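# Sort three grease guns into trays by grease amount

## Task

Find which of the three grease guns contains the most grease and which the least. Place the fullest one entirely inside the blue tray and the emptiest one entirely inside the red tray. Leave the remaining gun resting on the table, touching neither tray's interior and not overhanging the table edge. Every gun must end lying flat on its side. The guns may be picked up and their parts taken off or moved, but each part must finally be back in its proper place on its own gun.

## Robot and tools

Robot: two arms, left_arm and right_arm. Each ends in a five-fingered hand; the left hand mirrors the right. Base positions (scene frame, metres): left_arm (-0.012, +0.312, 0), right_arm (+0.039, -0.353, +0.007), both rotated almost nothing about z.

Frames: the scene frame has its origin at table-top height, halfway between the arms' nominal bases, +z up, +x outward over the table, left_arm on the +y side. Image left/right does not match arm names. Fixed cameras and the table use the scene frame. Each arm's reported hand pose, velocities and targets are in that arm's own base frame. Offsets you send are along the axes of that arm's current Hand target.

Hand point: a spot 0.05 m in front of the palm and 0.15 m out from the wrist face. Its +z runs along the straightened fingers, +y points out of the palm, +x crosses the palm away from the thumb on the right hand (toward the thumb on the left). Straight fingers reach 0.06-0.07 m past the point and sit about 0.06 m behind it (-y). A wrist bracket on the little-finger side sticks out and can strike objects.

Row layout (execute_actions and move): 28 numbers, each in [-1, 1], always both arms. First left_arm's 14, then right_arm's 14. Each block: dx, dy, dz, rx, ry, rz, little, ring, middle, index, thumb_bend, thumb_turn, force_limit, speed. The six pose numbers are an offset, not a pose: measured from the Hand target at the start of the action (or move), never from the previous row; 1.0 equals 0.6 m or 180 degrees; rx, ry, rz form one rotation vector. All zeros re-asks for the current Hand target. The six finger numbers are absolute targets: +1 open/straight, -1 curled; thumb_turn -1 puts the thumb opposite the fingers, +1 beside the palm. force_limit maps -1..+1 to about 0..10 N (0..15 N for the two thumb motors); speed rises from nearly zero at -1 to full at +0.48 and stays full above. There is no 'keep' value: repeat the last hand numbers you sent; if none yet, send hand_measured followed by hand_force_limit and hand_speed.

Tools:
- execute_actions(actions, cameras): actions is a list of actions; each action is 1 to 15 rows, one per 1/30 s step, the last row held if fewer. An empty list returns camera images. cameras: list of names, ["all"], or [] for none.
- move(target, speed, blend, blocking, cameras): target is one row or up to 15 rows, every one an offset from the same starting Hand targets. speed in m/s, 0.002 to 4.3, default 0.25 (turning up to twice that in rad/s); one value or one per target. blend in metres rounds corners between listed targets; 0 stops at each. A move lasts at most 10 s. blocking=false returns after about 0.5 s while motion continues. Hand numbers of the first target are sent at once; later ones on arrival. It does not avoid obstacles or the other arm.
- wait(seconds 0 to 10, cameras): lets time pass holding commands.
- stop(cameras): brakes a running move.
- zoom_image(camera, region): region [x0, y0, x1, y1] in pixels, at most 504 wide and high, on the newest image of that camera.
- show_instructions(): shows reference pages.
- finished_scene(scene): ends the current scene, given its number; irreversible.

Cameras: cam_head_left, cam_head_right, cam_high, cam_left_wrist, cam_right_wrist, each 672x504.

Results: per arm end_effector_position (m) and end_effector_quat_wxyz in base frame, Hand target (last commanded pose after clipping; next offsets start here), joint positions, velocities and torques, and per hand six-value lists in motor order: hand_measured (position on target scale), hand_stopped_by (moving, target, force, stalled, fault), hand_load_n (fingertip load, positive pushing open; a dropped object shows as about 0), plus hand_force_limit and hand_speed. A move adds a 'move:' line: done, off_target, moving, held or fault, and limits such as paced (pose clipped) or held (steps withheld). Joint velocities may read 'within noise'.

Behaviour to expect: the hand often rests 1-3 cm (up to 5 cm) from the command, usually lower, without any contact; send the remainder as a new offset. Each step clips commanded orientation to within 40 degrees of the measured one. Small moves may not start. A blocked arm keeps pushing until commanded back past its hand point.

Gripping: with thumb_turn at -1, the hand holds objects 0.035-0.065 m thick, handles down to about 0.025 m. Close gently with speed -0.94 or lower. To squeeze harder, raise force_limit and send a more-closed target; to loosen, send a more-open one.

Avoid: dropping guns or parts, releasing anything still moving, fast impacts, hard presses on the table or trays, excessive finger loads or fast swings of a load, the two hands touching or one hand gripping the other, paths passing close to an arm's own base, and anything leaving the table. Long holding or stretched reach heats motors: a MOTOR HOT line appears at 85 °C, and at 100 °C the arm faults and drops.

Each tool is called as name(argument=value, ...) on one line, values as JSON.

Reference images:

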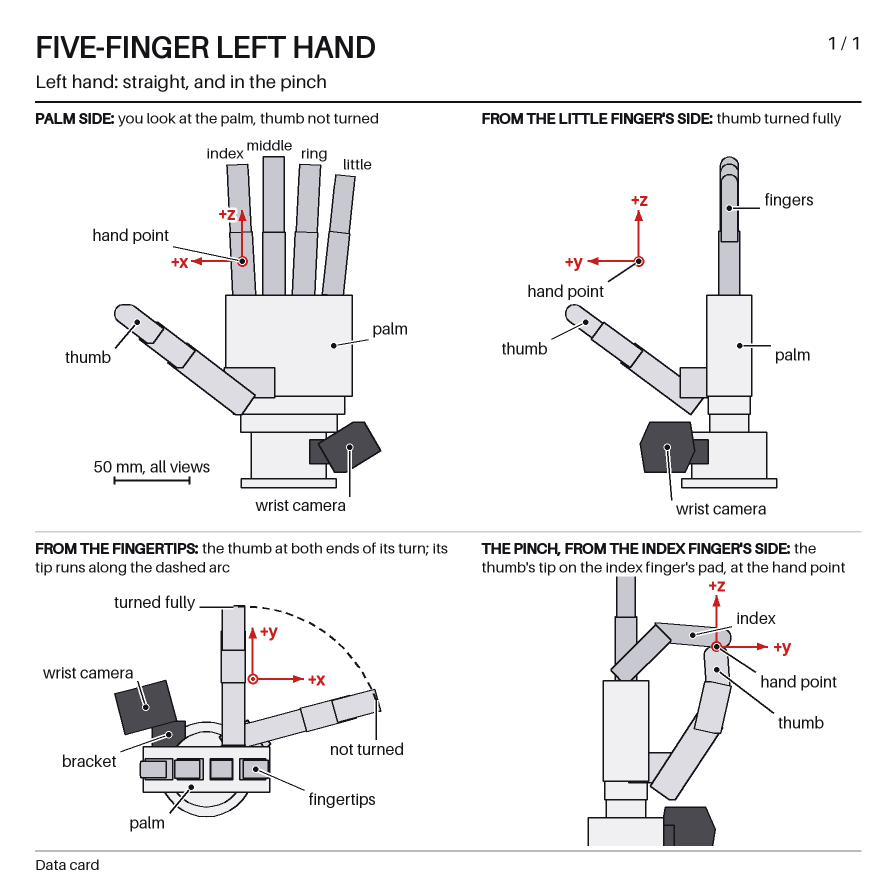

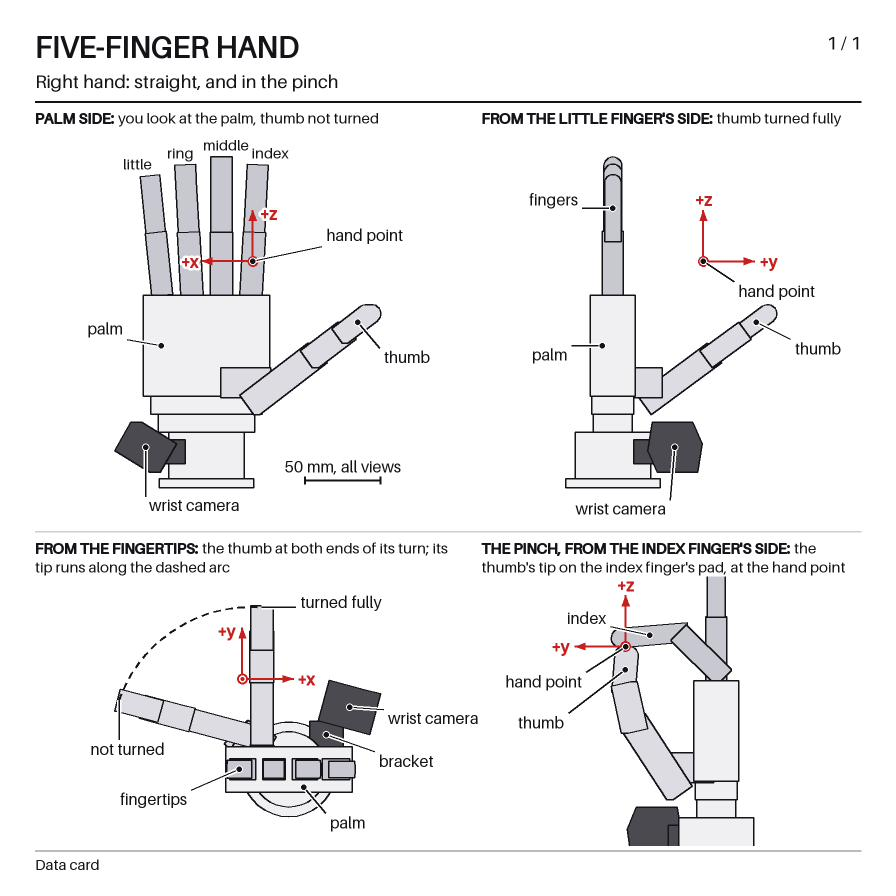

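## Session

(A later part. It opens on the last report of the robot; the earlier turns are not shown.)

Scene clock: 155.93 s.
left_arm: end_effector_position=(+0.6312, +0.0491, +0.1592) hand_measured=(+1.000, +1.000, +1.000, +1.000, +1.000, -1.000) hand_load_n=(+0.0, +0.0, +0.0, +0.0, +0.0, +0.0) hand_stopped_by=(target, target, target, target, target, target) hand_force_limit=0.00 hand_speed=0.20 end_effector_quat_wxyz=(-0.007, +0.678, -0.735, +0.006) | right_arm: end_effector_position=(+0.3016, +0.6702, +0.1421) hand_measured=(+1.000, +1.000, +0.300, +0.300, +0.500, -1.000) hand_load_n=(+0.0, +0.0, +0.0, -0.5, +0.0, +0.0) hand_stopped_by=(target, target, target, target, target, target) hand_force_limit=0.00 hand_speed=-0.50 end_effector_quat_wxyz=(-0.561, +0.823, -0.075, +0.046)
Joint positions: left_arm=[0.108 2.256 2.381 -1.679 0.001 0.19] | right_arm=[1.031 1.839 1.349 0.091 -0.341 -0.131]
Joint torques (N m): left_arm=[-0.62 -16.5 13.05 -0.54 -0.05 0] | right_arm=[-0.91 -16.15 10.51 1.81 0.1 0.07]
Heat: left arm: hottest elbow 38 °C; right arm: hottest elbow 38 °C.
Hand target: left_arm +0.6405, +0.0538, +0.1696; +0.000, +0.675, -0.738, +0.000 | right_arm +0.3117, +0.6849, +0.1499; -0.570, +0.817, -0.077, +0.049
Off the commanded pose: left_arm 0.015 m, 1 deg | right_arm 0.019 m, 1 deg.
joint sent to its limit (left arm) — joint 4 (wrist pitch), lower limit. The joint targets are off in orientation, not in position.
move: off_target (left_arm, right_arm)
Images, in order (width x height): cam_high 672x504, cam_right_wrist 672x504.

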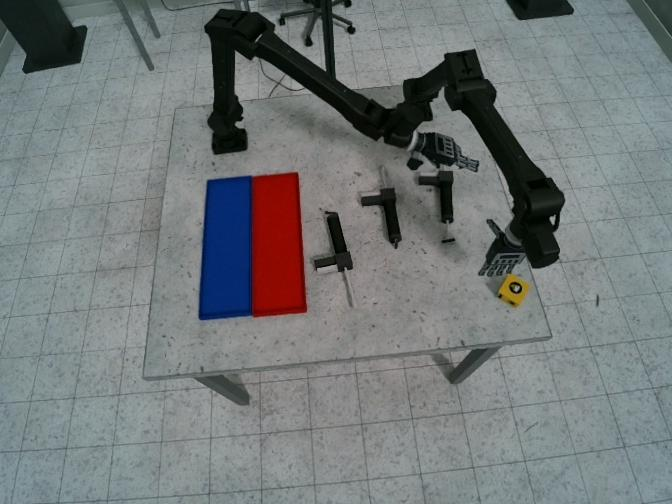

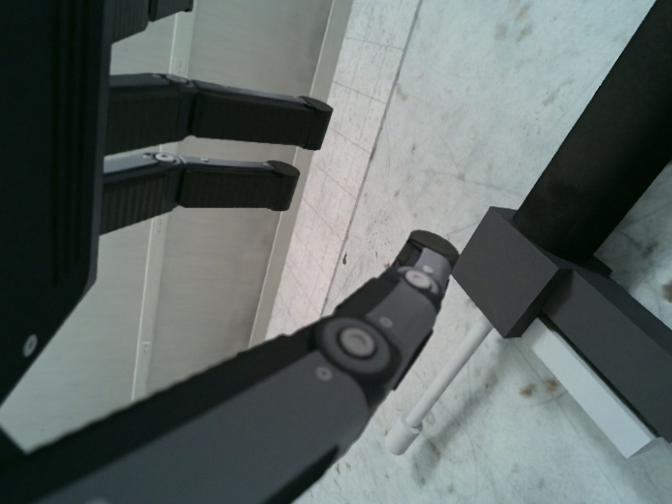

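move(target=[0, 0, 0, 0, 0, 0, 1, 1, 1, 1, 1, -1, 0, 0.2, 0, 0.125, 0.0455, 0, 0, 0, 1, 1, 0.3, 0.3, 0.5, -1, 0, -0.5], speed=0.12, cameras=["cam_right_wrist"])

Scene clock: 157.57 s.
left_arm: end_effector_position=(+0.6312, +0.0491, +0.1592) hand_measured=(+1.000, +1.000, +1.000, +1.000, +1.000, -1.000) hand_load_n=(+0.0, +0.0, +0.0, +0.0, +0.0, +0.0) hand_stopped_by=(target, target, target, target, target, target) hand_force_limit=0.00 hand_speed=0.20 end_effector_quat_wxyz=(-0.007, +0.678, -0.735, +0.006) | right_arm: end_effector_position=(+0.3109, +0.6853, +0.0851) hand_measured=(+1.000, +1.000, +0.300, +0.300, +0.500, -1.000) hand_load_n=(-0.5, +0.0, +0.0, +0.0, +0.0, +0.5) hand_stopped_by=(target, target, target, target, target, target) hand_force_limit=0.00 hand_speed=-0.50 end_effector_quat_wxyz=(-0.573, +0.815, -0.071, +0.052)
Joint positions: left_arm=[0.108 2.256 2.381 -1.679 0.001 0.19] | right_arm=[1.031 1.955 1.335 0.253 -0.34 -0.131]
Joint torques (N m): left_arm=[-0.26 -16.38 13.07 -0.57 -0.02 -0.01] | right_arm=[-0.73 -17.73 6.17 2.51 0.1 0.08]
Heat: left arm: hottest elbow 38 °C; right arm: hottest elbow 38 °C.
Hand target: left_arm +0.6405, +0.0538, +0.1696; +0.000, +0.675, -0.738, +0.000 | right_arm +0.3110, +0.6847, +0.0702; -0.570, +0.817, -0.077, +0.049
Off the commanded pose: left_arm 0.015 m, 1 deg | right_arm 0.015 m, 1 deg.
joint sent to its limit (left arm) — joint 4 (wrist pitch), lower limit. The joint targets are off in orientation, not in position.
move: off_target (left_arm, right_arm)
Images, in order (width x height): cam_right_wrist 672x504.

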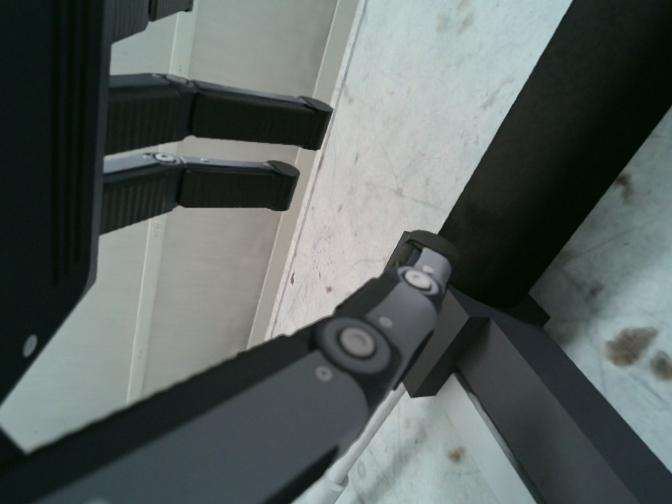

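move(target=[0, 0, 0, 0, 0, 0, 1, 1, 1, 1, 1, -1, 0, 0.2, -0.015, 0.0545, 0.0116, 0, 0, 0, 1, 1, 0.3, 0.3, 0.5, -1, 0, -0.5], speed=0.1, cameras=["cam_right_wrist", "cam_high"])

zoom_image(camera="cam_high", region=[400, 120, 500, 220])

Scene clock: 159.03 s.
left_arm: end_effector_position=(+0.6312, +0.0491, +0.1592) hand_measured=(+1.000, +1.000, +1.000, +1.000, +1.000, -1.000) hand_load_n=(+0.0, +0.0, +0.0, +0.0, +0.0, +0.0) hand_stopped_by=(target, target, target, target, target, target) hand_force_limit=0.00 hand_speed=0.20 end_effector_quat_wxyz=(-0.007, +0.678, -0.735, +0.006) | right_arm: end_effector_position=(+0.3070, +0.6806, +0.0523) hand_measured=(+1.000, +1.000, +0.300, +0.300, +0.500, -1.000) hand_load_n=(+0.0, +0.0, +0.0, +0.0, +0.0, +0.0) hand_stopped_by=(target, target, target, target, target, target) hand_force_limit=0.00 hand_speed=-0.50 end_effector_quat_wxyz=(-0.573, +0.814, -0.074, +0.054)
Joint positions: left_arm=[0.108 2.256 2.381 -1.679 0.001 0.19] | right_arm=[1.034 1.994 1.291 0.338 -0.33 -0.126]
Joint torques (N m): left_arm=[-0.32 -16.5 13.05 -0.61 -0.03 0.02] | right_arm=[-0.09 -17.44 5.79 2.51 0.11 0.07]
Heat: left arm: hottest elbow 39 °C; right arm: hottest elbow 38 °C.
Hand target: left_arm +0.6405, +0.0538, +0.1696; +0.000, +0.675, -0.738, +0.000 | right_arm +0.3008, +0.6817, +0.0372; -0.570, +0.817, -0.077, +0.049
Off the commanded pose: left_arm 0.015 m, 1 deg | right_arm 0.016 m, 1 deg.
joint sent to its limit (left arm) — joint 4 (wrist pitch), lower limit. The joint targets are off in orientation, not in position.
move: off_target (left_arm, right_arm)
Images, in order (width x height): cam_high 672x504, cam_right_wrist 672x504.

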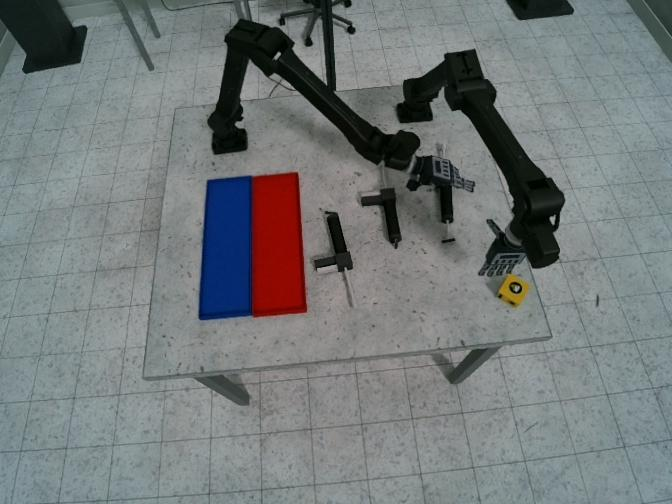

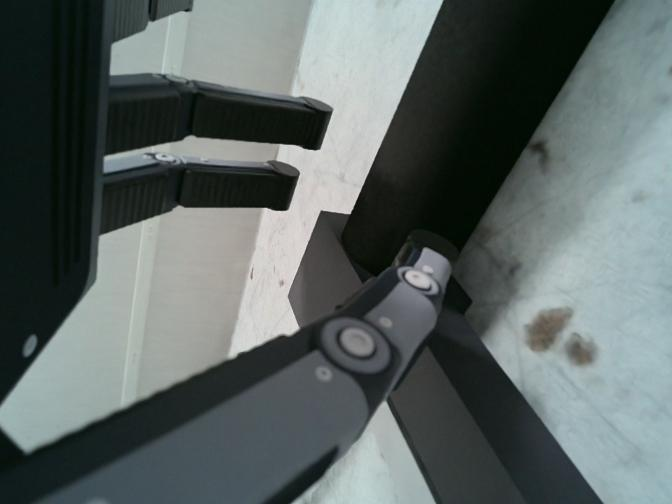

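Scaled by 5.040.

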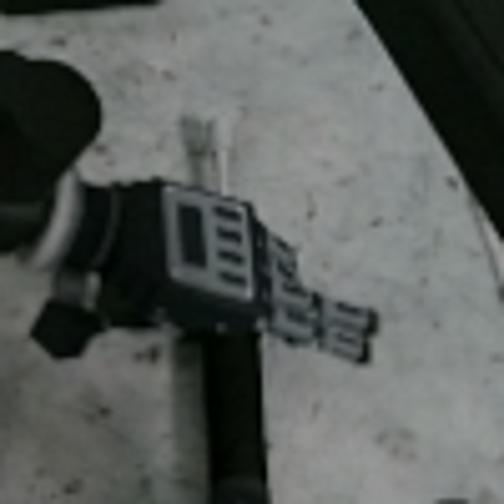

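move(target=[0, 0, 0, 0, 0, 0, 1, 1, 1, 1, 1, -1, 0, 0.2, -0.005, 0.038, 0.013, 0, 0, 0, 1, 1, 0.3, 0.3, 0.5, -1, 0, -0.5], speed=0.08, cameras=["cam_right_wrist", "cam_high"])

Scene clock: 160.17 s.
left_arm: end_effector_position=(+0.6312, +0.0491, +0.1592) hand_measured=(+1.000, +1.000, +1.000, +1.000, +1.000, -1.000) hand_load_n=(+0.0, +0.0, +0.0, +0.0, +0.0, +0.0) hand_stopped_by=(target, target, target, target, target, target) hand_force_limit=0.00 hand_speed=0.20 end_effector_quat_wxyz=(-0.007, +0.678, -0.735, +0.006) | right_arm: end_effector_position=(+0.3038, +0.6815, +0.0295) hand_measured=(+1.000, +1.000, +0.300, +0.300, +0.500, -1.000) hand_load_n=(+0.0, +0.0, +0.0, +0.0, +0.0, +0.0) hand_stopped_by=(target, target, target, target, target, target) hand_force_limit=0.00 hand_speed=-0.50 end_effector_quat_wxyz=(-0.574, +0.814, -0.074, +0.054)
Joint positions: left_arm=[0.108 2.256 2.381 -1.679 0.001 0.19] | right_arm=[1.039 2.032 1.278 0.391 -0.325 -0.124]
Joint torques (N m): left_arm=[-0.09 -16.32 13.09 -0.57 -0.03 0] | right_arm=[-0.15 -17.67 5.5 2.51 0.09 0.07]
Heat: left arm: hottest elbow 39 °C; right arm: hottest elbow 38 °C.
Hand target: left_arm +0.6405, +0.0538, +0.1696; +0.000, +0.675, -0.738, +0.000 | right_arm +0.2976, +0.6816, +0.0129; -0.569, +0.817, -0.077, +0.049
Off the commanded pose: left_arm 0.015 m, 1 deg | right_arm 0.018 m, 1 deg.
joint sent to its limit (left arm) — joint 4 (wrist pitch), lower limit. The joint targets are off in orientation, not in position.
move: off_target (left_arm, right_arm)
Images, in order (width x height): cam_high 672x504, cam_right_wrist 672x504.

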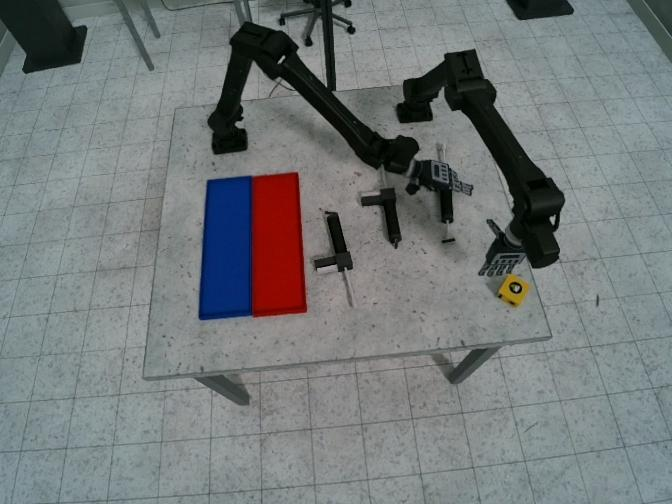

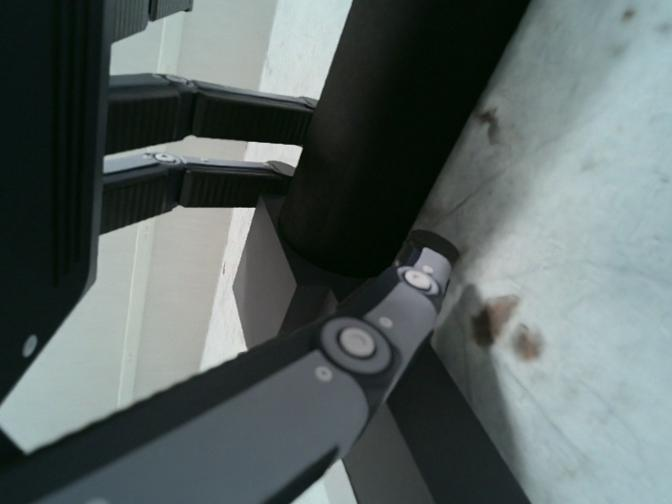

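move(target=[[0, 0, 0, 0, 0, 0, 1, 1, 1, 1, 1, -1, 0, 0.2, 0, 0.0125, 0.0045, 0, 0, 0, 1, 1, 0.3, 0.3, 0.5, -1, 0, -0.5],[0, 0, 0, 0, 0, 0, 1, 1, 1, 1, 1, -1, 0, 0.2, 0, 0.0125, 0.0045, 0, 0, 0, 1, 1, -0.4, -0.4, -0.3, -1, 0.2, -0.9],[0, 0, 0, 0, 0, 0, 1, 1, 1, 1, 1, -1, 0, 0.2, 0, 0.0125, 0.0045, 0, 0, 0, 1, 1, -0.5, -0.5, -0.4, -1, 0.8, -0.93]], speed=0.08, cameras=["cam_right_wrist", "cam_high"])

zoom_image(camera="cam_high", region=[415, 190, 475, 250])

Scene clock: 163.50 s.
left_arm: end_effector_position=(+0.6312, +0.0491, +0.1592) hand_measured=(+1.000, +1.000, +1.000, +1.000, +1.000, -1.000) hand_load_n=(+0.0, +0.0, +0.0, +0.0, +0.0, +0.0) hand_stopped_by=(target, target, target, target, target, target) hand_force_limit=0.00 hand_speed=0.20 end_effector_quat_wxyz=(-0.007, +0.678, -0.735, +0.006) | right_arm: end_effector_position=(+0.3053, +0.6839, +0.0268) hand_measured=(+1.000, +1.000, +0.086, +0.154, +0.428, -1.000) hand_load_n=(+0.0, -0.5, +8.5, +8.5, +15.0, -1.0) hand_stopped_by=(target, target, force, force, force, target) hand_force_limit=0.80 hand_speed=-0.93 end_effector_quat_wxyz=(-0.579, +0.810, -0.076, +0.057)
Joint positions: left_arm=[0.108 2.256 2.381 -1.679 0.001 0.19] | right_arm=[1.039 2.043 1.278 0.417 -0.322 -0.119]
Joint torques (N m): left_arm=[-0.21 -16.73 13.09 -0.55 -0.04 0.02] | right_arm=[-0.15 -17.44 5.33 2.17 -0.01 0.02]
Heat: left arm: hottest elbow 39 °C; right arm: hottest elbow 38 °C.
Hand target: left_arm +0.6405, +0.0538, +0.1696; +0.000, +0.675, -0.738, +0.000 | right_arm +0.2975, +0.6816, +0.0050; -0.569, +0.817, -0.077, +0.049
Off the commanded pose: left_arm 0.015 m, 1 deg | right_arm 0.023 m, 2 deg.
joint sent to its limit (left arm) — joint 4 (wrist pitch), lower limit. The joint targets are off in orientation, not in position.
move: off_target (left_arm, right_arm); target 2's new numbers were sent with right_arm's hand 0.021 m and 1 deg from that target; target 3's new numbers were sent with right_arm's hand 0.023 m and 2 deg from that target
Images, in order (width x height): cam_high 672x504, cam_right_wrist 672x504.

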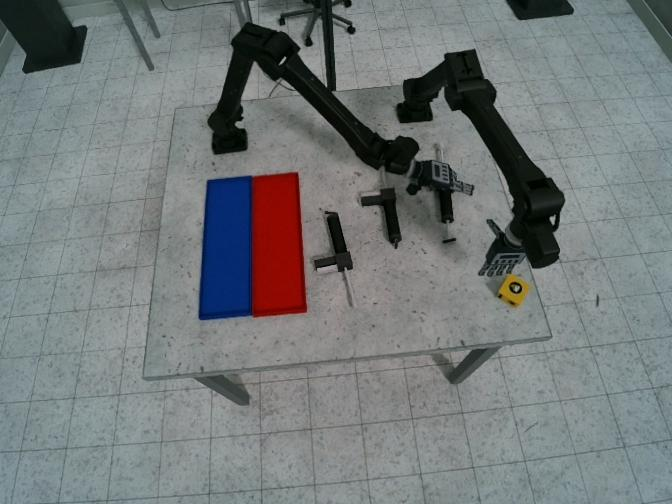

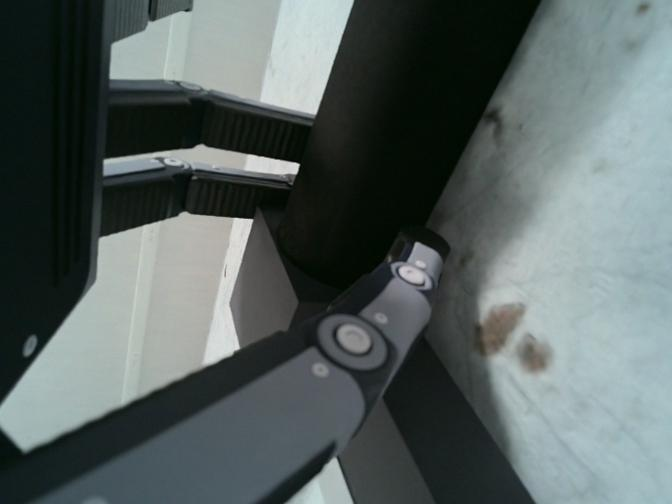

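Scaled by 8.400.

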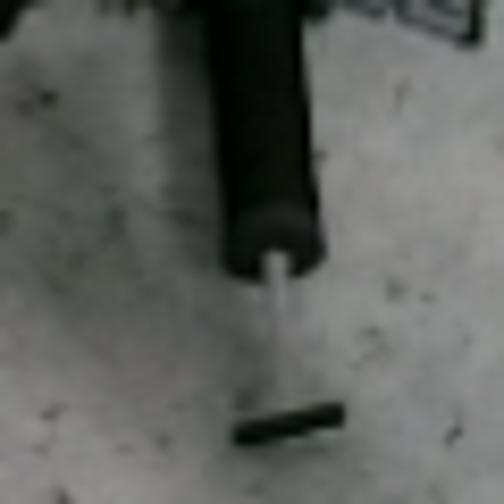

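move(target=[[0.1107, 0.175, 0.0327, 0, 0, 0, -0.9, -0.9, -0.9, 1, 1, -1, 0, 0.2, 0, 0, 0, 0, 0, 0, 1, 1, -0.5, -0.5, -0.4, -1, 0.8, -0.93],[0.111, 0.175, 0.1, 0, 0, 0, -0.9, -0.9, -0.9, 1, 1, -1, 0, 0.2, 0, 0, 0, 0, 0, 0, 1, 1, -0.5, -0.5, -0.4, -1, 0.8, -0.93]], speed=0.15, cameras=["cam_high"])

zoom_image(camera="cam_high", region=[415, 200, 475, 260])

Scene clock: 165.93 s.
left_arm: end_effector_position=(+0.5292, -0.0011, +0.1146) hand_measured=(-0.900, -0.900, -0.900, +1.000, +1.000, -1.000) hand_load_n=(+0.0, +0.0, +0.0, +0.0, +0.0, +0.0) hand_stopped_by=(target, target, target, target, target, target) hand_force_limit=0.00 hand_speed=0.20 end_effector_quat_wxyz=(+0.000, -0.673, +0.740, +0.000) | right_arm: end_effector_position=(+0.3053, +0.6839, +0.0268) hand_measured=(+1.000, +1.000, +0.086, +0.154, +0.428, -1.000) hand_load_n=(-0.5, +0.0, +8.5, +8.5, +14.5, -1.0) hand_stopped_by=(target, target, force, force, force, target) hand_force_limit=0.80 hand_speed=-0.93 end_effector_quat_wxyz=(-0.579, +0.810, -0.076, +0.057)
Joint positions: left_arm=[0.041 1.93 1.724 -1.364 0.001 0.136] | right_arm=[1.039 2.043 1.278 0.417 -0.322 -0.119]
Joint torques (N m): left_arm=[-1.14 -13.63 7.66 0.09 -0.09 -0.18] | right_arm=[-0.15 -17.38 5.35 2.15 -0.01 0.01]
Heat: left arm: hottest elbow 39 °C; right arm: hottest elbow 38 °C.
Hand target: left_arm +0.5300, -0.0032, +0.1098; +0.000, -0.675, +0.738, +0.000 | right_arm +0.2975, +0.6816, +0.0050; -0.569, +0.817, -0.077, +0.049
Off the commanded pose: left_arm 0.005 m, 0 deg | right_arm 0.023 m, 2 deg.
move: off_target (right_arm)
Images, in order (width x height): cam_high 672x504.

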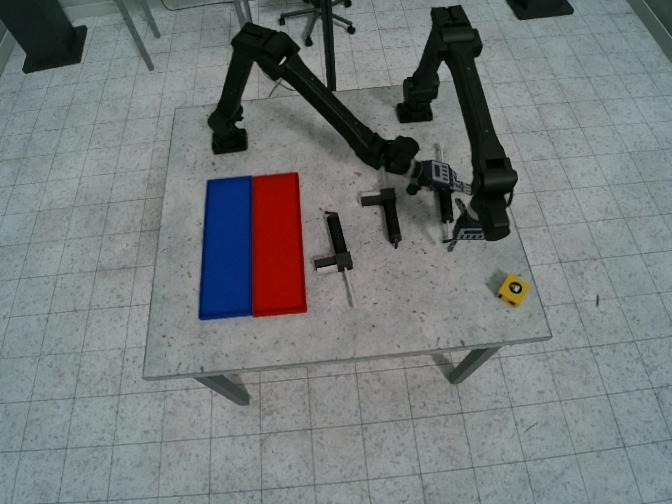

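Scaled by 8.400.

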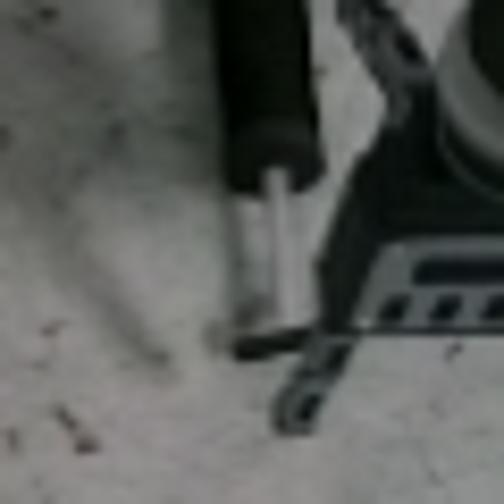

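move(target=[[-0.005, 0.02, 0.043, 0, 0, 0, -0.9, -0.9, -0.9, 1, 1, -1, 0, 0.2, 0, 0, 0, 0, 0, 0, 1, 1, -0.5, -0.5, -0.4, -1, 0.8, -0.93],[-0.0115, 0.15, 0.043, 0, 0, 0, -0.9, -0.9, -0.9, 1, 1, -1, 0, 0.2, 0, 0, 0, 0, 0, 0, 1, 1, -0.5, -0.5, -0.4, -1, 0.8, -0.93]], speed=0.08, cameras=["cam_high"])

zoom_image(camera="cam_high", region=[415, 180, 475, 240])

Scene clock: 168.53 s.
left_arm: end_effector_position=(+0.4406, +0.0076, +0.0813) hand_measured=(-0.900, -0.900, -0.900, +1.000, +1.000, -1.000) hand_load_n=(+0.0, +0.0, +0.5, +0.0, +0.0, +0.0) hand_stopped_by=(target, target, target, target, target, target) hand_force_limit=0.00 hand_speed=0.20 end_effector_quat_wxyz=(+0.006, +0.676, -0.737, -0.005) | right_arm: end_effector_position=(+0.3052, +0.6839, +0.0269) hand_measured=(+1.000, +1.000, +0.086, +0.154, +0.428, -1.000) hand_load_n=(+0.0, +0.0, +9.0, +8.0, +14.5, -1.5) hand_stopped_by=(target, target, force, force, force, target) hand_force_limit=0.80 hand_speed=-0.93 end_effector_quat_wxyz=(-0.579, +0.810, -0.076, +0.056)
Joint positions: left_arm=[0.067 1.745 1.361 -1.203 0 0.153] | right_arm=[1.039 2.043 1.278 0.417 -0.322 -0.118]
Joint torques (N m): left_arm=[-0.15 -12.34 7.09 0.13 -0.07 0.03] | right_arm=[-0.21 -17.38 5.33 2.17 -0.01 0.01]
Heat: left arm: hottest elbow 39 °C; right arm: hottest elbow 38 °C.
Hand target: left_arm +0.4410, +0.0117, +0.0839; +0.000, +0.675, -0.738, +0.000 | right_arm +0.2975, +0.6816, +0.0050; -0.569, +0.817, -0.077, +0.049
Off the commanded pose: left_arm 0.005 m, 1 deg | right_arm 0.023 m, 2 deg.
move: off_target (right_arm)
Images, in order (width x height): cam_high 672x504.

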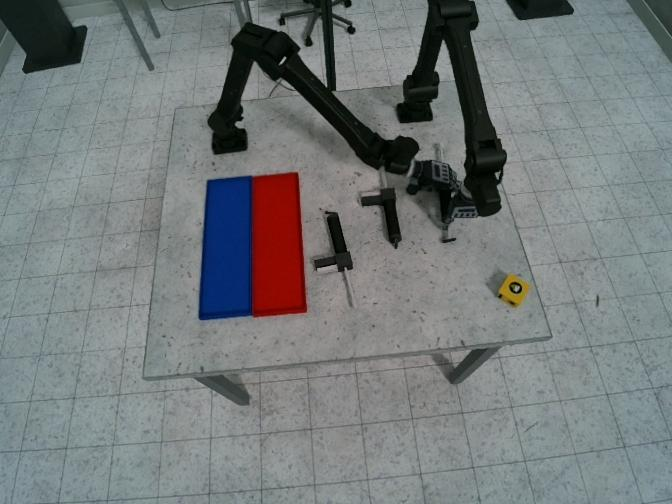

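Scaled by 8.400.

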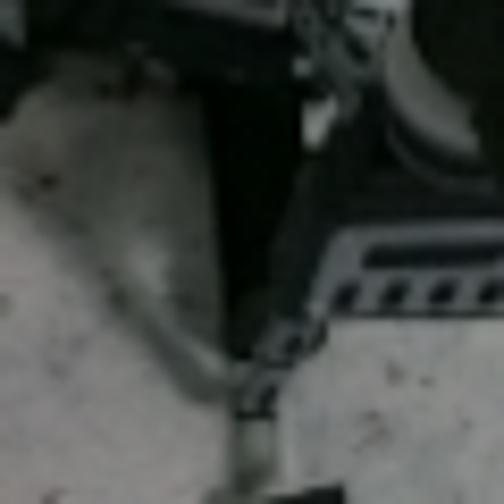

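move(target=[[0, 0, -0.1, 0, 0, 0, -0.9, -0.9, -0.9, 1, 1, -1, 0, 0.2, 0, 0, 0, 0, 0, 0, 1, 1, -0.5, -0.5, -0.4, -1, 0.8, -0.93],[0.008, -0.14, -0.1, 0, 0, 0, -0.9, -0.9, -0.9, 1, 1, -1, 0, 0.2, 0, 0, 0, 0, 0, 0, 1, 1, -0.5, -0.5, -0.4, -1, 0.8, -0.93],[0.008, -0.14, 0.012, 0, 0, 0, -0.9, -0.9, -0.9, 1, 1, -1, 0, 0.2, 0, 0, 0, 0, 0, 0, 1, 1, -0.5, -0.5, -0.4, -1, 0.8, -0.93]], speed=0.15, cameras=["cam_high"])

zoom_image(camera="cam_high", region=[415, 200, 475, 260])

Scene clock: 172.13 s.
left_arm: end_effector_position=(+0.5218, +0.0023, +0.0782) hand_measured=(-0.900, -0.900, -0.900, +1.000, +1.000, -1.000) hand_load_n=(+0.0, +0.0, +0.0, +0.0, +0.0, +0.0) hand_stopped_by=(target, target, target, target, target, target) hand_force_limit=0.00 hand_speed=0.20 end_effector_quat_wxyz=(-0.003, -0.673, +0.739, +0.003) | right_arm: end_effector_position=(+0.3052, +0.6839, +0.0269) hand_measured=(+1.000, +1.000, +0.086, +0.154, +0.428, -1.000) hand_load_n=(+0.0, +0.0, +8.5, +8.0, +14.5, -1.5) hand_stopped_by=(target, target, force, force, force, target) hand_force_limit=0.80 hand_speed=-0.93 end_effector_quat_wxyz=(-0.579, +0.810, -0.076, +0.056)
Joint positions: left_arm=[0.048 1.942 1.642 -1.279 0 0.141] | right_arm=[1.039 2.043 1.278 0.417 -0.322 -0.118]
Joint torques (N m): left_arm=[-0.91 -13.63 7.88 0.09 -0.08 -0.2] | right_arm=[-0.15 -17.44 5.33 2.15 -0.01 0.01]
Heat: left arm: hottest elbow 39 °C; right arm: hottest elbow 38 °C.
Hand target: left_arm +0.5242, -0.0007, +0.0767; +0.000, -0.675, +0.738, +0.000 | right_arm +0.2975, +0.6816, +0.0050; -0.569, +0.817, -0.077, +0.049
Off the commanded pose: left_arm 0.004 m, 1 deg | right_arm 0.023 m, 2 deg.
move: off_target (right_arm)
Images, in order (width x height): cam_high 672x504.

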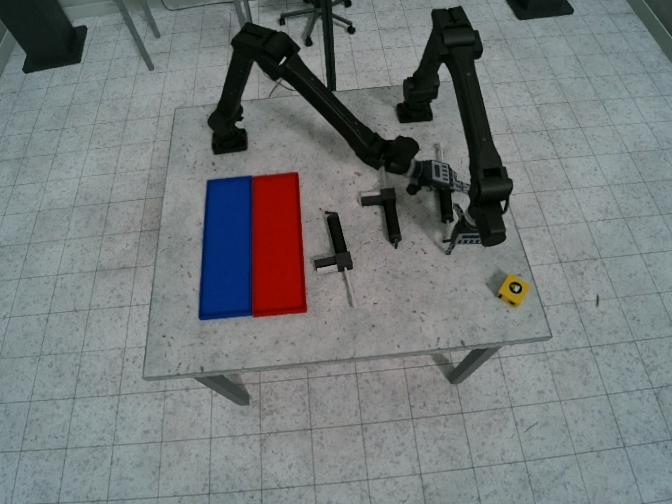

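Scaled by 8.400.

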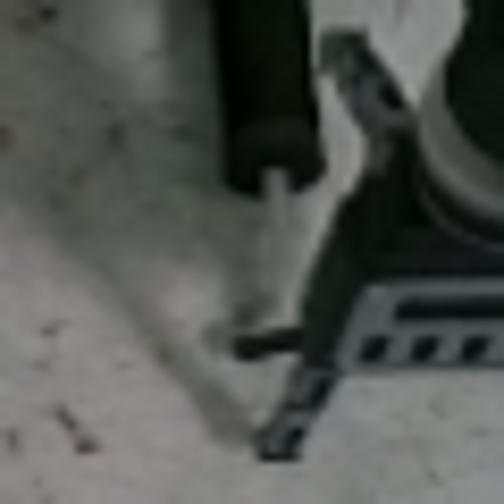

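move(target=[[0, 0, 0.018, 0, 0, 0, -0.9, -0.9, -0.9, 1, 1, -1, 0, 0.2, 0, 0, 0, 0, 0, 0, 1, 1, -0.5, -0.5, -0.4, -1, 0.8, -0.93],[-0.0043, 0.1, 0.018, 0, 0, 0, -0.9, -0.9, -0.9, 1, 1, -1, 0, 0.2, 0, 0, 0, 0, 0, 0, 1, 1, -0.5, -0.5, -0.4, -1, 0.8, -0.93]], speed=0.06, cameras=["cam_high"])

zoom_image(camera="cam_high", region=[415, 190, 475, 250])

Scene clock: 174.53 s.
left_arm: end_effector_position=(+0.4717, +0.0030, +0.0642) hand_measured=(-0.900, -0.900, -0.900, +1.000, +1.000, -1.000) hand_load_n=(+0.0, +0.0, +0.0, +0.0, -0.5, +0.0) hand_stopped_by=(target, target, target, target, target, target) hand_force_limit=0.00 hand_speed=0.20 end_effector_quat_wxyz=(-0.003, +0.676, -0.737, +0.003) | right_arm: end_effector_position=(+0.3052, +0.6839, +0.0269) hand_measured=(+1.000, +1.000, +0.086, +0.154, +0.428, -1.000) hand_load_n=(+0.0, +0.0, +8.0, +8.5, +14.5, -1.0) hand_stopped_by=(target, target, force, force, force, target) hand_force_limit=0.80 hand_speed=-0.93 end_effector_quat_wxyz=(-0.579, +0.810, -0.076, +0.056)
Joint positions: left_arm=[0.055 1.82 1.422 -1.166 0.001 0.14] | right_arm=[1.039 2.043 1.278 0.417 -0.322 -0.117]
Joint torques (N m): left_arm=[-0.21 -12.98 6.48 -0.29 -0.11 0.02] | right_arm=[-0.21 -17.44 5.33 2.17 -0.01 0]
Heat: left arm: hottest elbow 39 °C; right arm: hottest elbow 38 °C.
Hand target: left_arm +0.4648, +0.0073, +0.0661; +0.000, +0.675, -0.738, +0.000 | right_arm +0.2975, +0.6816, +0.0050; -0.569, +0.817, -0.077, +0.049
Off the commanded pose: left_arm 0.008 m, 0 deg | right_arm 0.023 m, 2 deg.
move: off_target (right_arm)
Images, in order (width x height): cam_high 672x504.

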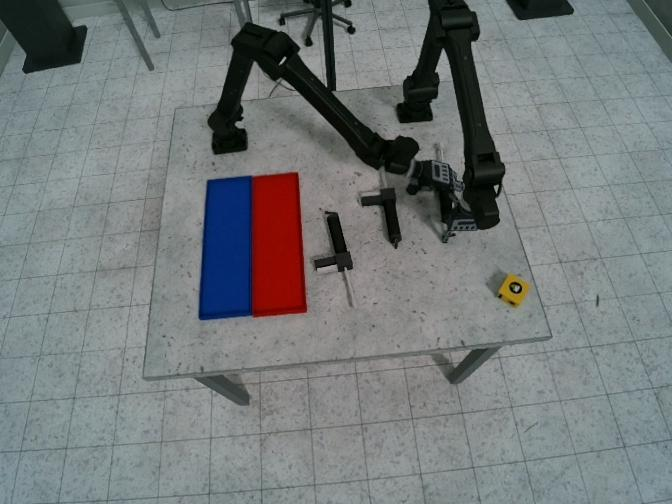

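Scaled by 8.400.

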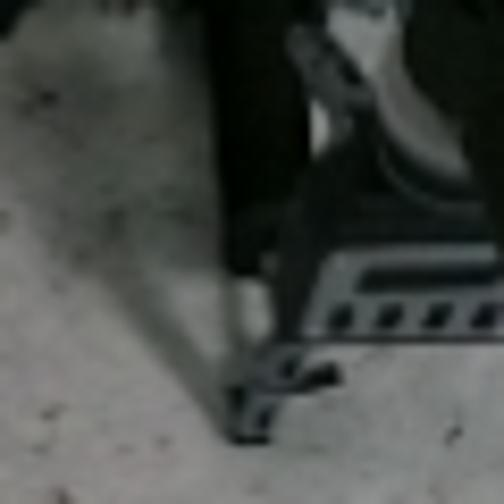

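move(target=[-0.0103, 0.084, 0, 0, 0, 0, -0.9, -0.9, -0.9, 1, 1, -1, 0, 0.2, 0, 0, 0, 0, 0, 0, 1, 1, -0.5, -0.5, -0.4, -1, 0.8, -0.93], speed=0.06, cameras=["cam_high"])

zoom_image(camera="cam_high", region=[415, 180, 475, 240])

Scene clock: 176.00 s.
left_arm: end_effector_position=(+0.4303, +0.0151, +0.0652) hand_measured=(-0.900, -0.900, -0.900, +1.000, +0.998, -1.000) hand_load_n=(+0.0, +0.0, +0.0, +0.0, -6.5, -1.5) hand_stopped_by=(target, target, target, target, target, target) hand_force_limit=0.00 hand_speed=0.20 end_effector_quat_wxyz=(-0.011, +0.677, -0.736, +0.009) | right_arm: end_effector_position=(+0.2844, +0.6921, +0.0271) hand_measured=(+1.000, +1.000, +0.086, +0.154, +0.428, -1.000) hand_load_n=(+0.0, +0.0, +8.5, +7.5, +14.5, -2.5) hand_stopped_by=(target, target, force, force, force, target) hand_force_limit=0.80 hand_speed=-0.93 end_effector_quat_wxyz=(-0.580, +0.811, -0.060, +0.045)
Joint positions: left_arm=[0.084 1.707 1.271 -1.106 0.001 0.167] | right_arm=[1.067 2.043 1.278 0.417 -0.333 -0.121]
Joint torques (N m): left_arm=[-0.21 -11.99 5.53 -0.9 -0.07 0.08] | right_arm=[-2.43 -17.49 5.29 2.17 0.45 0.05]
Heat: left arm: hottest shoulder 38 °C; right arm: hottest elbow 38 °C.
Hand target: left_arm +0.4150, +0.0180, +0.0660; +0.000, +0.675, -0.738, +0.000 | right_arm +0.2976, +0.6815, +0.0050; -0.569, +0.817, -0.077, +0.049
Off the commanded pose: left_arm 0.015 m, 2 deg | right_arm 0.028 m, 2 deg.
move: off_target (left_arm, right_arm)
Images, in order (width x height): cam_high 672x504.

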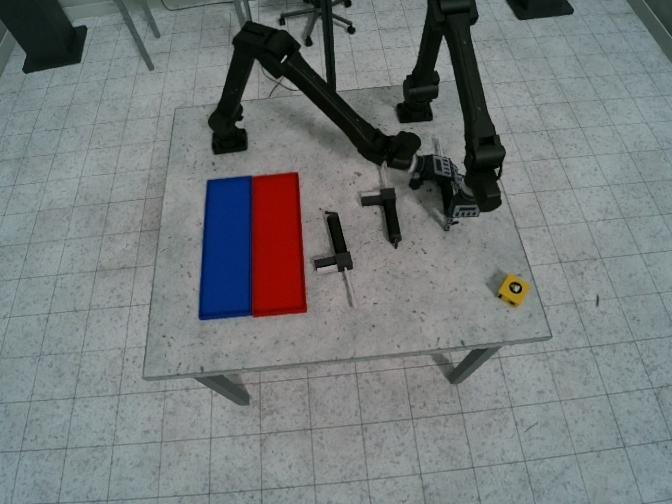

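Scaled by 8.400.

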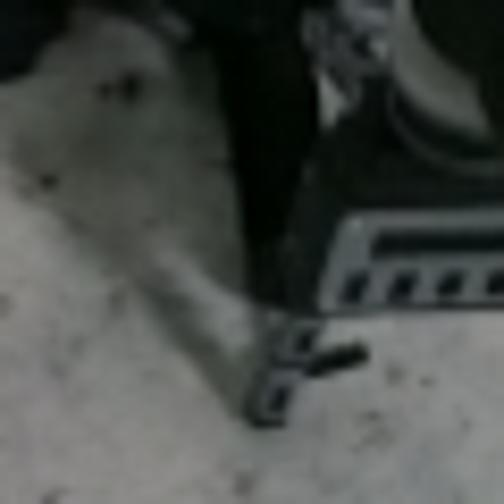

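move(target=[[0, -0.06, 0, 0, 0, 0, -0.9, -0.9, -0.9, 1, 1, -1, 0, 0.2, 0, 0, 0, 0, 0, 0, 1, 1, -0.5, -0.5, -0.4, -1, 0.8, -0.93],[0, -0.06, -0.15, 0, 0, 0, -0.9, -0.9, -0.9, 1, 1, -1, 0, 0.2, 0, 0, 0, 0, 0, 0, 1, 1, -0.5, -0.5, -0.4, -1, 0.8, -0.93]], speed=0.15, cameras=["cam_high"])

zoom_image(camera="cam_high", region=[400, 140, 500, 240])

Scene clock: 179.13 s.
left_arm: end_effector_position=(+0.4362, +0.0156, +0.1412) hand_measured=(-0.900, -0.900, -0.900, +1.000, +1.000, -1.000) hand_load_n=(+0.0, +0.5, +0.0, +0.0, -0.5, +0.0) hand_stopped_by=(target, target, target, target, target, target) hand_force_limit=0.00 hand_speed=0.20 end_effector_quat_wxyz=(+0.015, +0.677, -0.736, -0.011) | right_arm: end_effector_position=(+0.2846, +0.6920, +0.0272) hand_measured=(+1.000, +1.000, +0.086, +0.154, +0.428, -1.000) hand_load_n=(+0.0, +0.0, +7.5, +8.0, +15.0, -0.5) hand_stopped_by=(target, target, force, force, force, target) hand_force_limit=0.80 hand_speed=-0.93 end_effector_quat_wxyz=(-0.580, +0.811, -0.062, +0.044)
Joint positions: left_arm=[0.084 1.704 1.466 -1.37 0.001 0.167] | right_arm=[1.067 2.043 1.278 0.417 -0.333 -0.118]
Joint torques (N m): left_arm=[-1.49 -11.4 12.44 -0.81 -0.09 -0.07] | right_arm=[-2.43 -17.44 5.27 2.18 0.43 0.02]
Heat: left arm: hottest shoulder 38 °C; right arm: hottest elbow 38 °C.
Hand target: left_arm +0.4508, +0.0147, +0.1559; +0.000, +0.675, -0.738, +0.000 | right_arm +0.2977, +0.6815, +0.0050; -0.569, +0.817, -0.077, +0.049
Off the commanded pose: left_arm 0.021 m, 2 deg | right_arm 0.028 m, 2 deg.
move: off_target (left_arm, right_arm)
Images, in order (width x height): cam_high 672x504.

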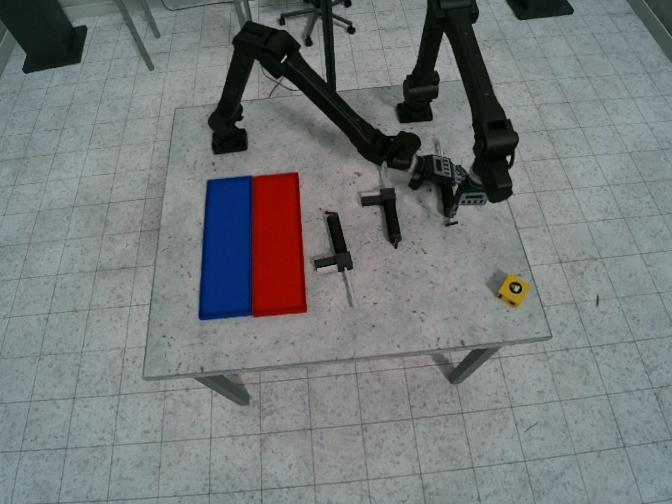

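Scaled by 5.040.

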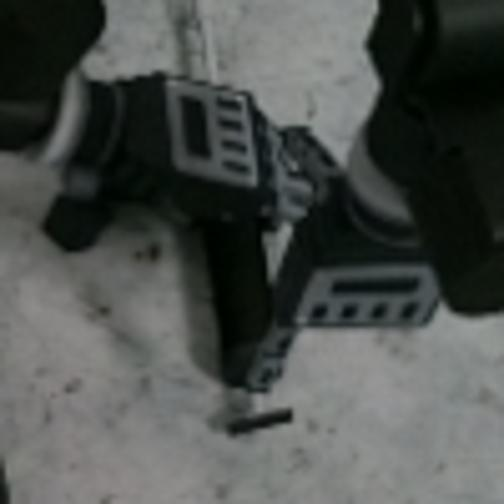

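move(target=[[-0.005, -0.012, 0.01, 0, 0, 0, 1, 1, 1, 1, -1, -1, 0, 0.2, 0, 0, 0, 0, 0, 0, 1, 1, -0.5, -0.5, -0.4, -1, 0.8, -0.93],[-0.005, -0.017, 0.145, 0, 0, 0, 1, 1, 1, 1, -1, -1, 0, 0.2, 0, 0, 0, 0, 0, 0, 1, 1, -0.5, -0.5, -0.4, -1, 0.8, -0.93]], speed=0.15, cameras=["cam_high", "cam_left_wrist"])

zoom_image(camera="cam_high", region=[415, 190, 475, 250])

Scene clock: 181.63 s.
left_arm: end_effector_position=(+0.4595, +0.0176, +0.0708) hand_measured=(+1.000, +1.000, +1.000, +1.000, -0.926, -1.000) hand_load_n=(+0.0, +0.0, +0.0, +0.0, +7.0, +1.0) hand_stopped_by=(target, target, target, target, force, target) hand_force_limit=0.00 hand_speed=0.20 end_effector_quat_wxyz=(+0.003, +0.677, -0.736, -0.002) | right_arm: end_effector_position=(+0.2846, +0.6920, +0.0272) hand_measured=(+1.000, +1.000, +0.086, +0.154, +0.428, -1.000) hand_load_n=(+0.0, +0.0, +7.5, +8.5, +15.0, +0.0) hand_stopped_by=(target, target, force, force, force, target) hand_force_limit=0.80 hand_speed=-0.93 end_effector_quat_wxyz=(-0.580, +0.811, -0.062, +0.044)
Joint positions: left_arm=[0.084 1.796 1.404 -1.186 0.001 0.167] | right_arm=[1.067 2.043 1.278 0.417 -0.333 -0.118]
Joint torques (N m): left_arm=[-1.08 -11.81 7.62 0.1 -0.11 -0.07] | right_arm=[-2.43 -17.49 5.29 2.17 0.43 0.01]
Heat: left arm: hottest shoulder 38 °C; right arm: hottest elbow 38 °C.
Hand target: left_arm +0.4613, +0.0169, +0.0689; +0.000, +0.675, -0.738, +0.000 | right_arm +0.2977, +0.6815, +0.0050; -0.569, +0.817, -0.077, +0.049
Off the commanded pose: left_arm 0.003 m, 1 deg | right_arm 0.028 m, 2 deg.
move: off_target (right_arm)
Images, in order (width x height): cam_high 672x504, cam_left_wrist 672x504.

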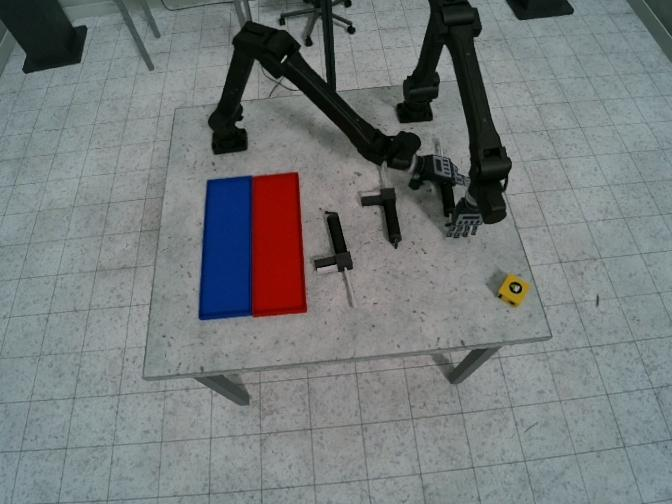

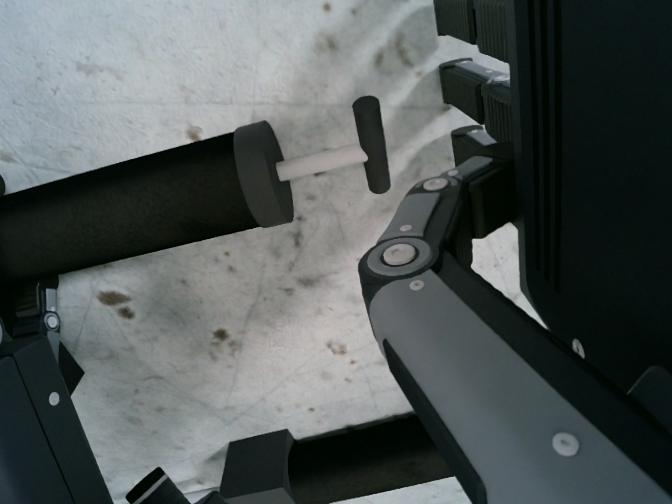

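Scaled by 8.400.

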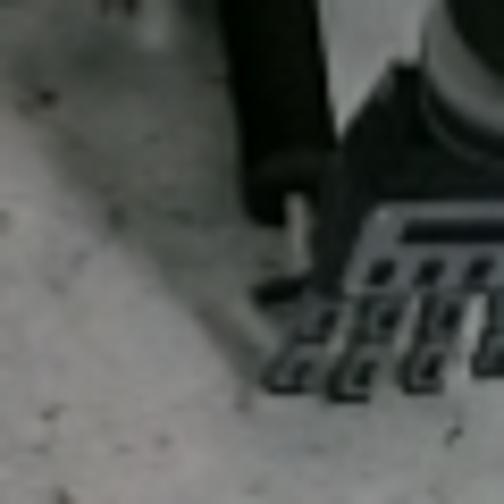

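move(target=[-0.0037, 0.085, 0, 0, 0, 0, 1, 1, 1, 1, -0.8, -1, 0, 0.2, 0, 0, 0, 0, 0, 0, 1, 1, -0.5, -0.5, -0.4, -1, 0.8, -0.93], speed=0.06, cameras=["cam_high", "cam_left_wrist"])

zoom_image(camera="cam_high", region=[415, 180, 475, 240])

Scene clock: 183.13 s.
left_arm: end_effector_position=(+0.4181, +0.0187, +0.0687) hand_measured=(+1.000, +1.000, +1.000, +1.000, -0.800, -1.000) hand_load_n=(+0.0, +0.0, +0.5, +0.0, +0.0, +0.0) hand_stopped_by=(target, target, target, target, target, target) hand_force_limit=0.00 hand_speed=0.20 end_effector_quat_wxyz=(+0.003, -0.675, +0.738, -0.003) | right_arm: end_effector_position=(+0.2846, +0.6920, +0.0272) hand_measured=(+1.000, +1.000, +0.086, +0.154, +0.428, -1.000) hand_load_n=(+0.5, +0.0, +8.0, +8.0, +15.0, -1.0) hand_stopped_by=(target, target, force, force, force, target) hand_force_limit=0.80 hand_speed=-0.93 end_effector_quat_wxyz=(-0.580, +0.811, -0.062, +0.044)
Joint positions: left_arm=[0.093 1.69 1.254 -1.127 0.001 0.181] | right_arm=[1.067 2.043 1.278 0.417 -0.333 -0.118]
Joint torques (N m): left_arm=[0.21 -11.63 6.3 -0.54 -0.09 0] | right_arm=[-2.37 -17.44 5.29 2.18 0.43 0.02]
Heat: left arm: hottest shoulder 38 °C; right arm: hottest elbow 38 °C.
Hand target: left_arm +0.4106, +0.0236, +0.0690; +0.000, -0.675, +0.738, +0.000 | right_arm +0.2977, +0.6815, +0.0050; -0.569, +0.817, -0.077, +0.049
Off the commanded pose: left_arm 0.009 m, 0 deg | right_arm 0.028 m, 2 deg.
move: off_target (right_arm)
Images, in order (width x height): cam_high 672x504, cam_left_wrist 672x504.

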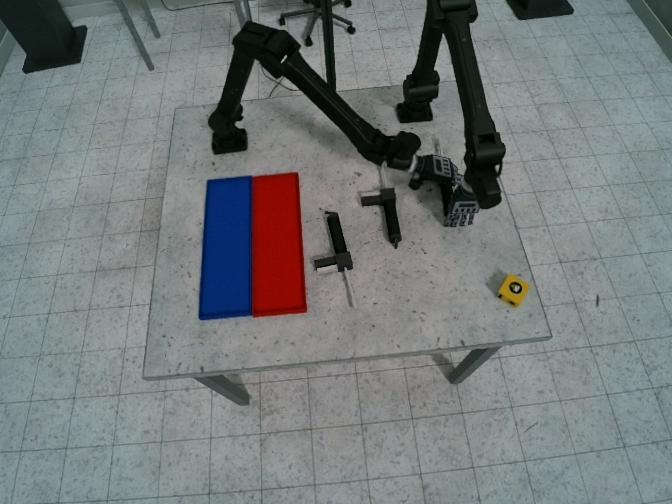

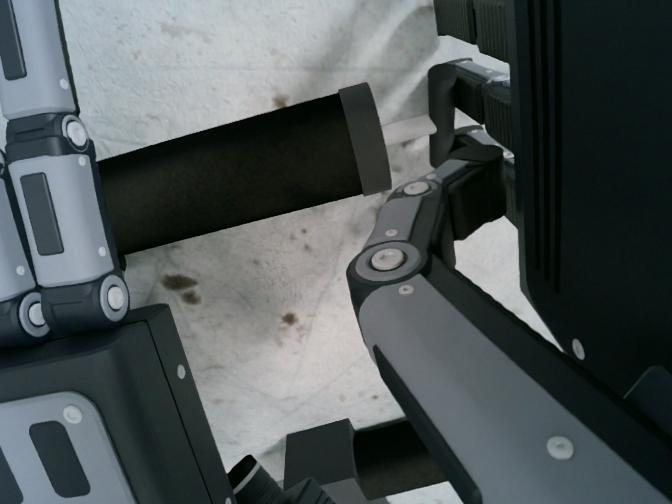

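Scaled by 8.400.

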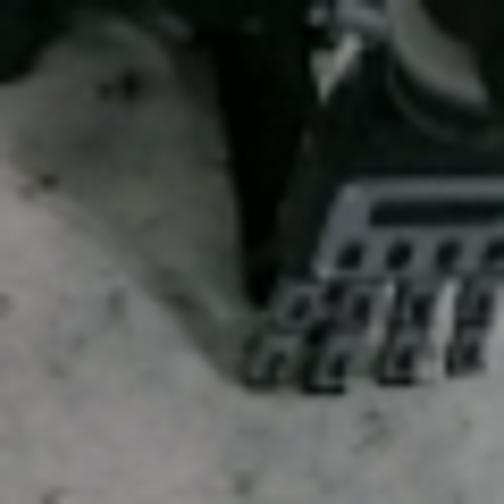

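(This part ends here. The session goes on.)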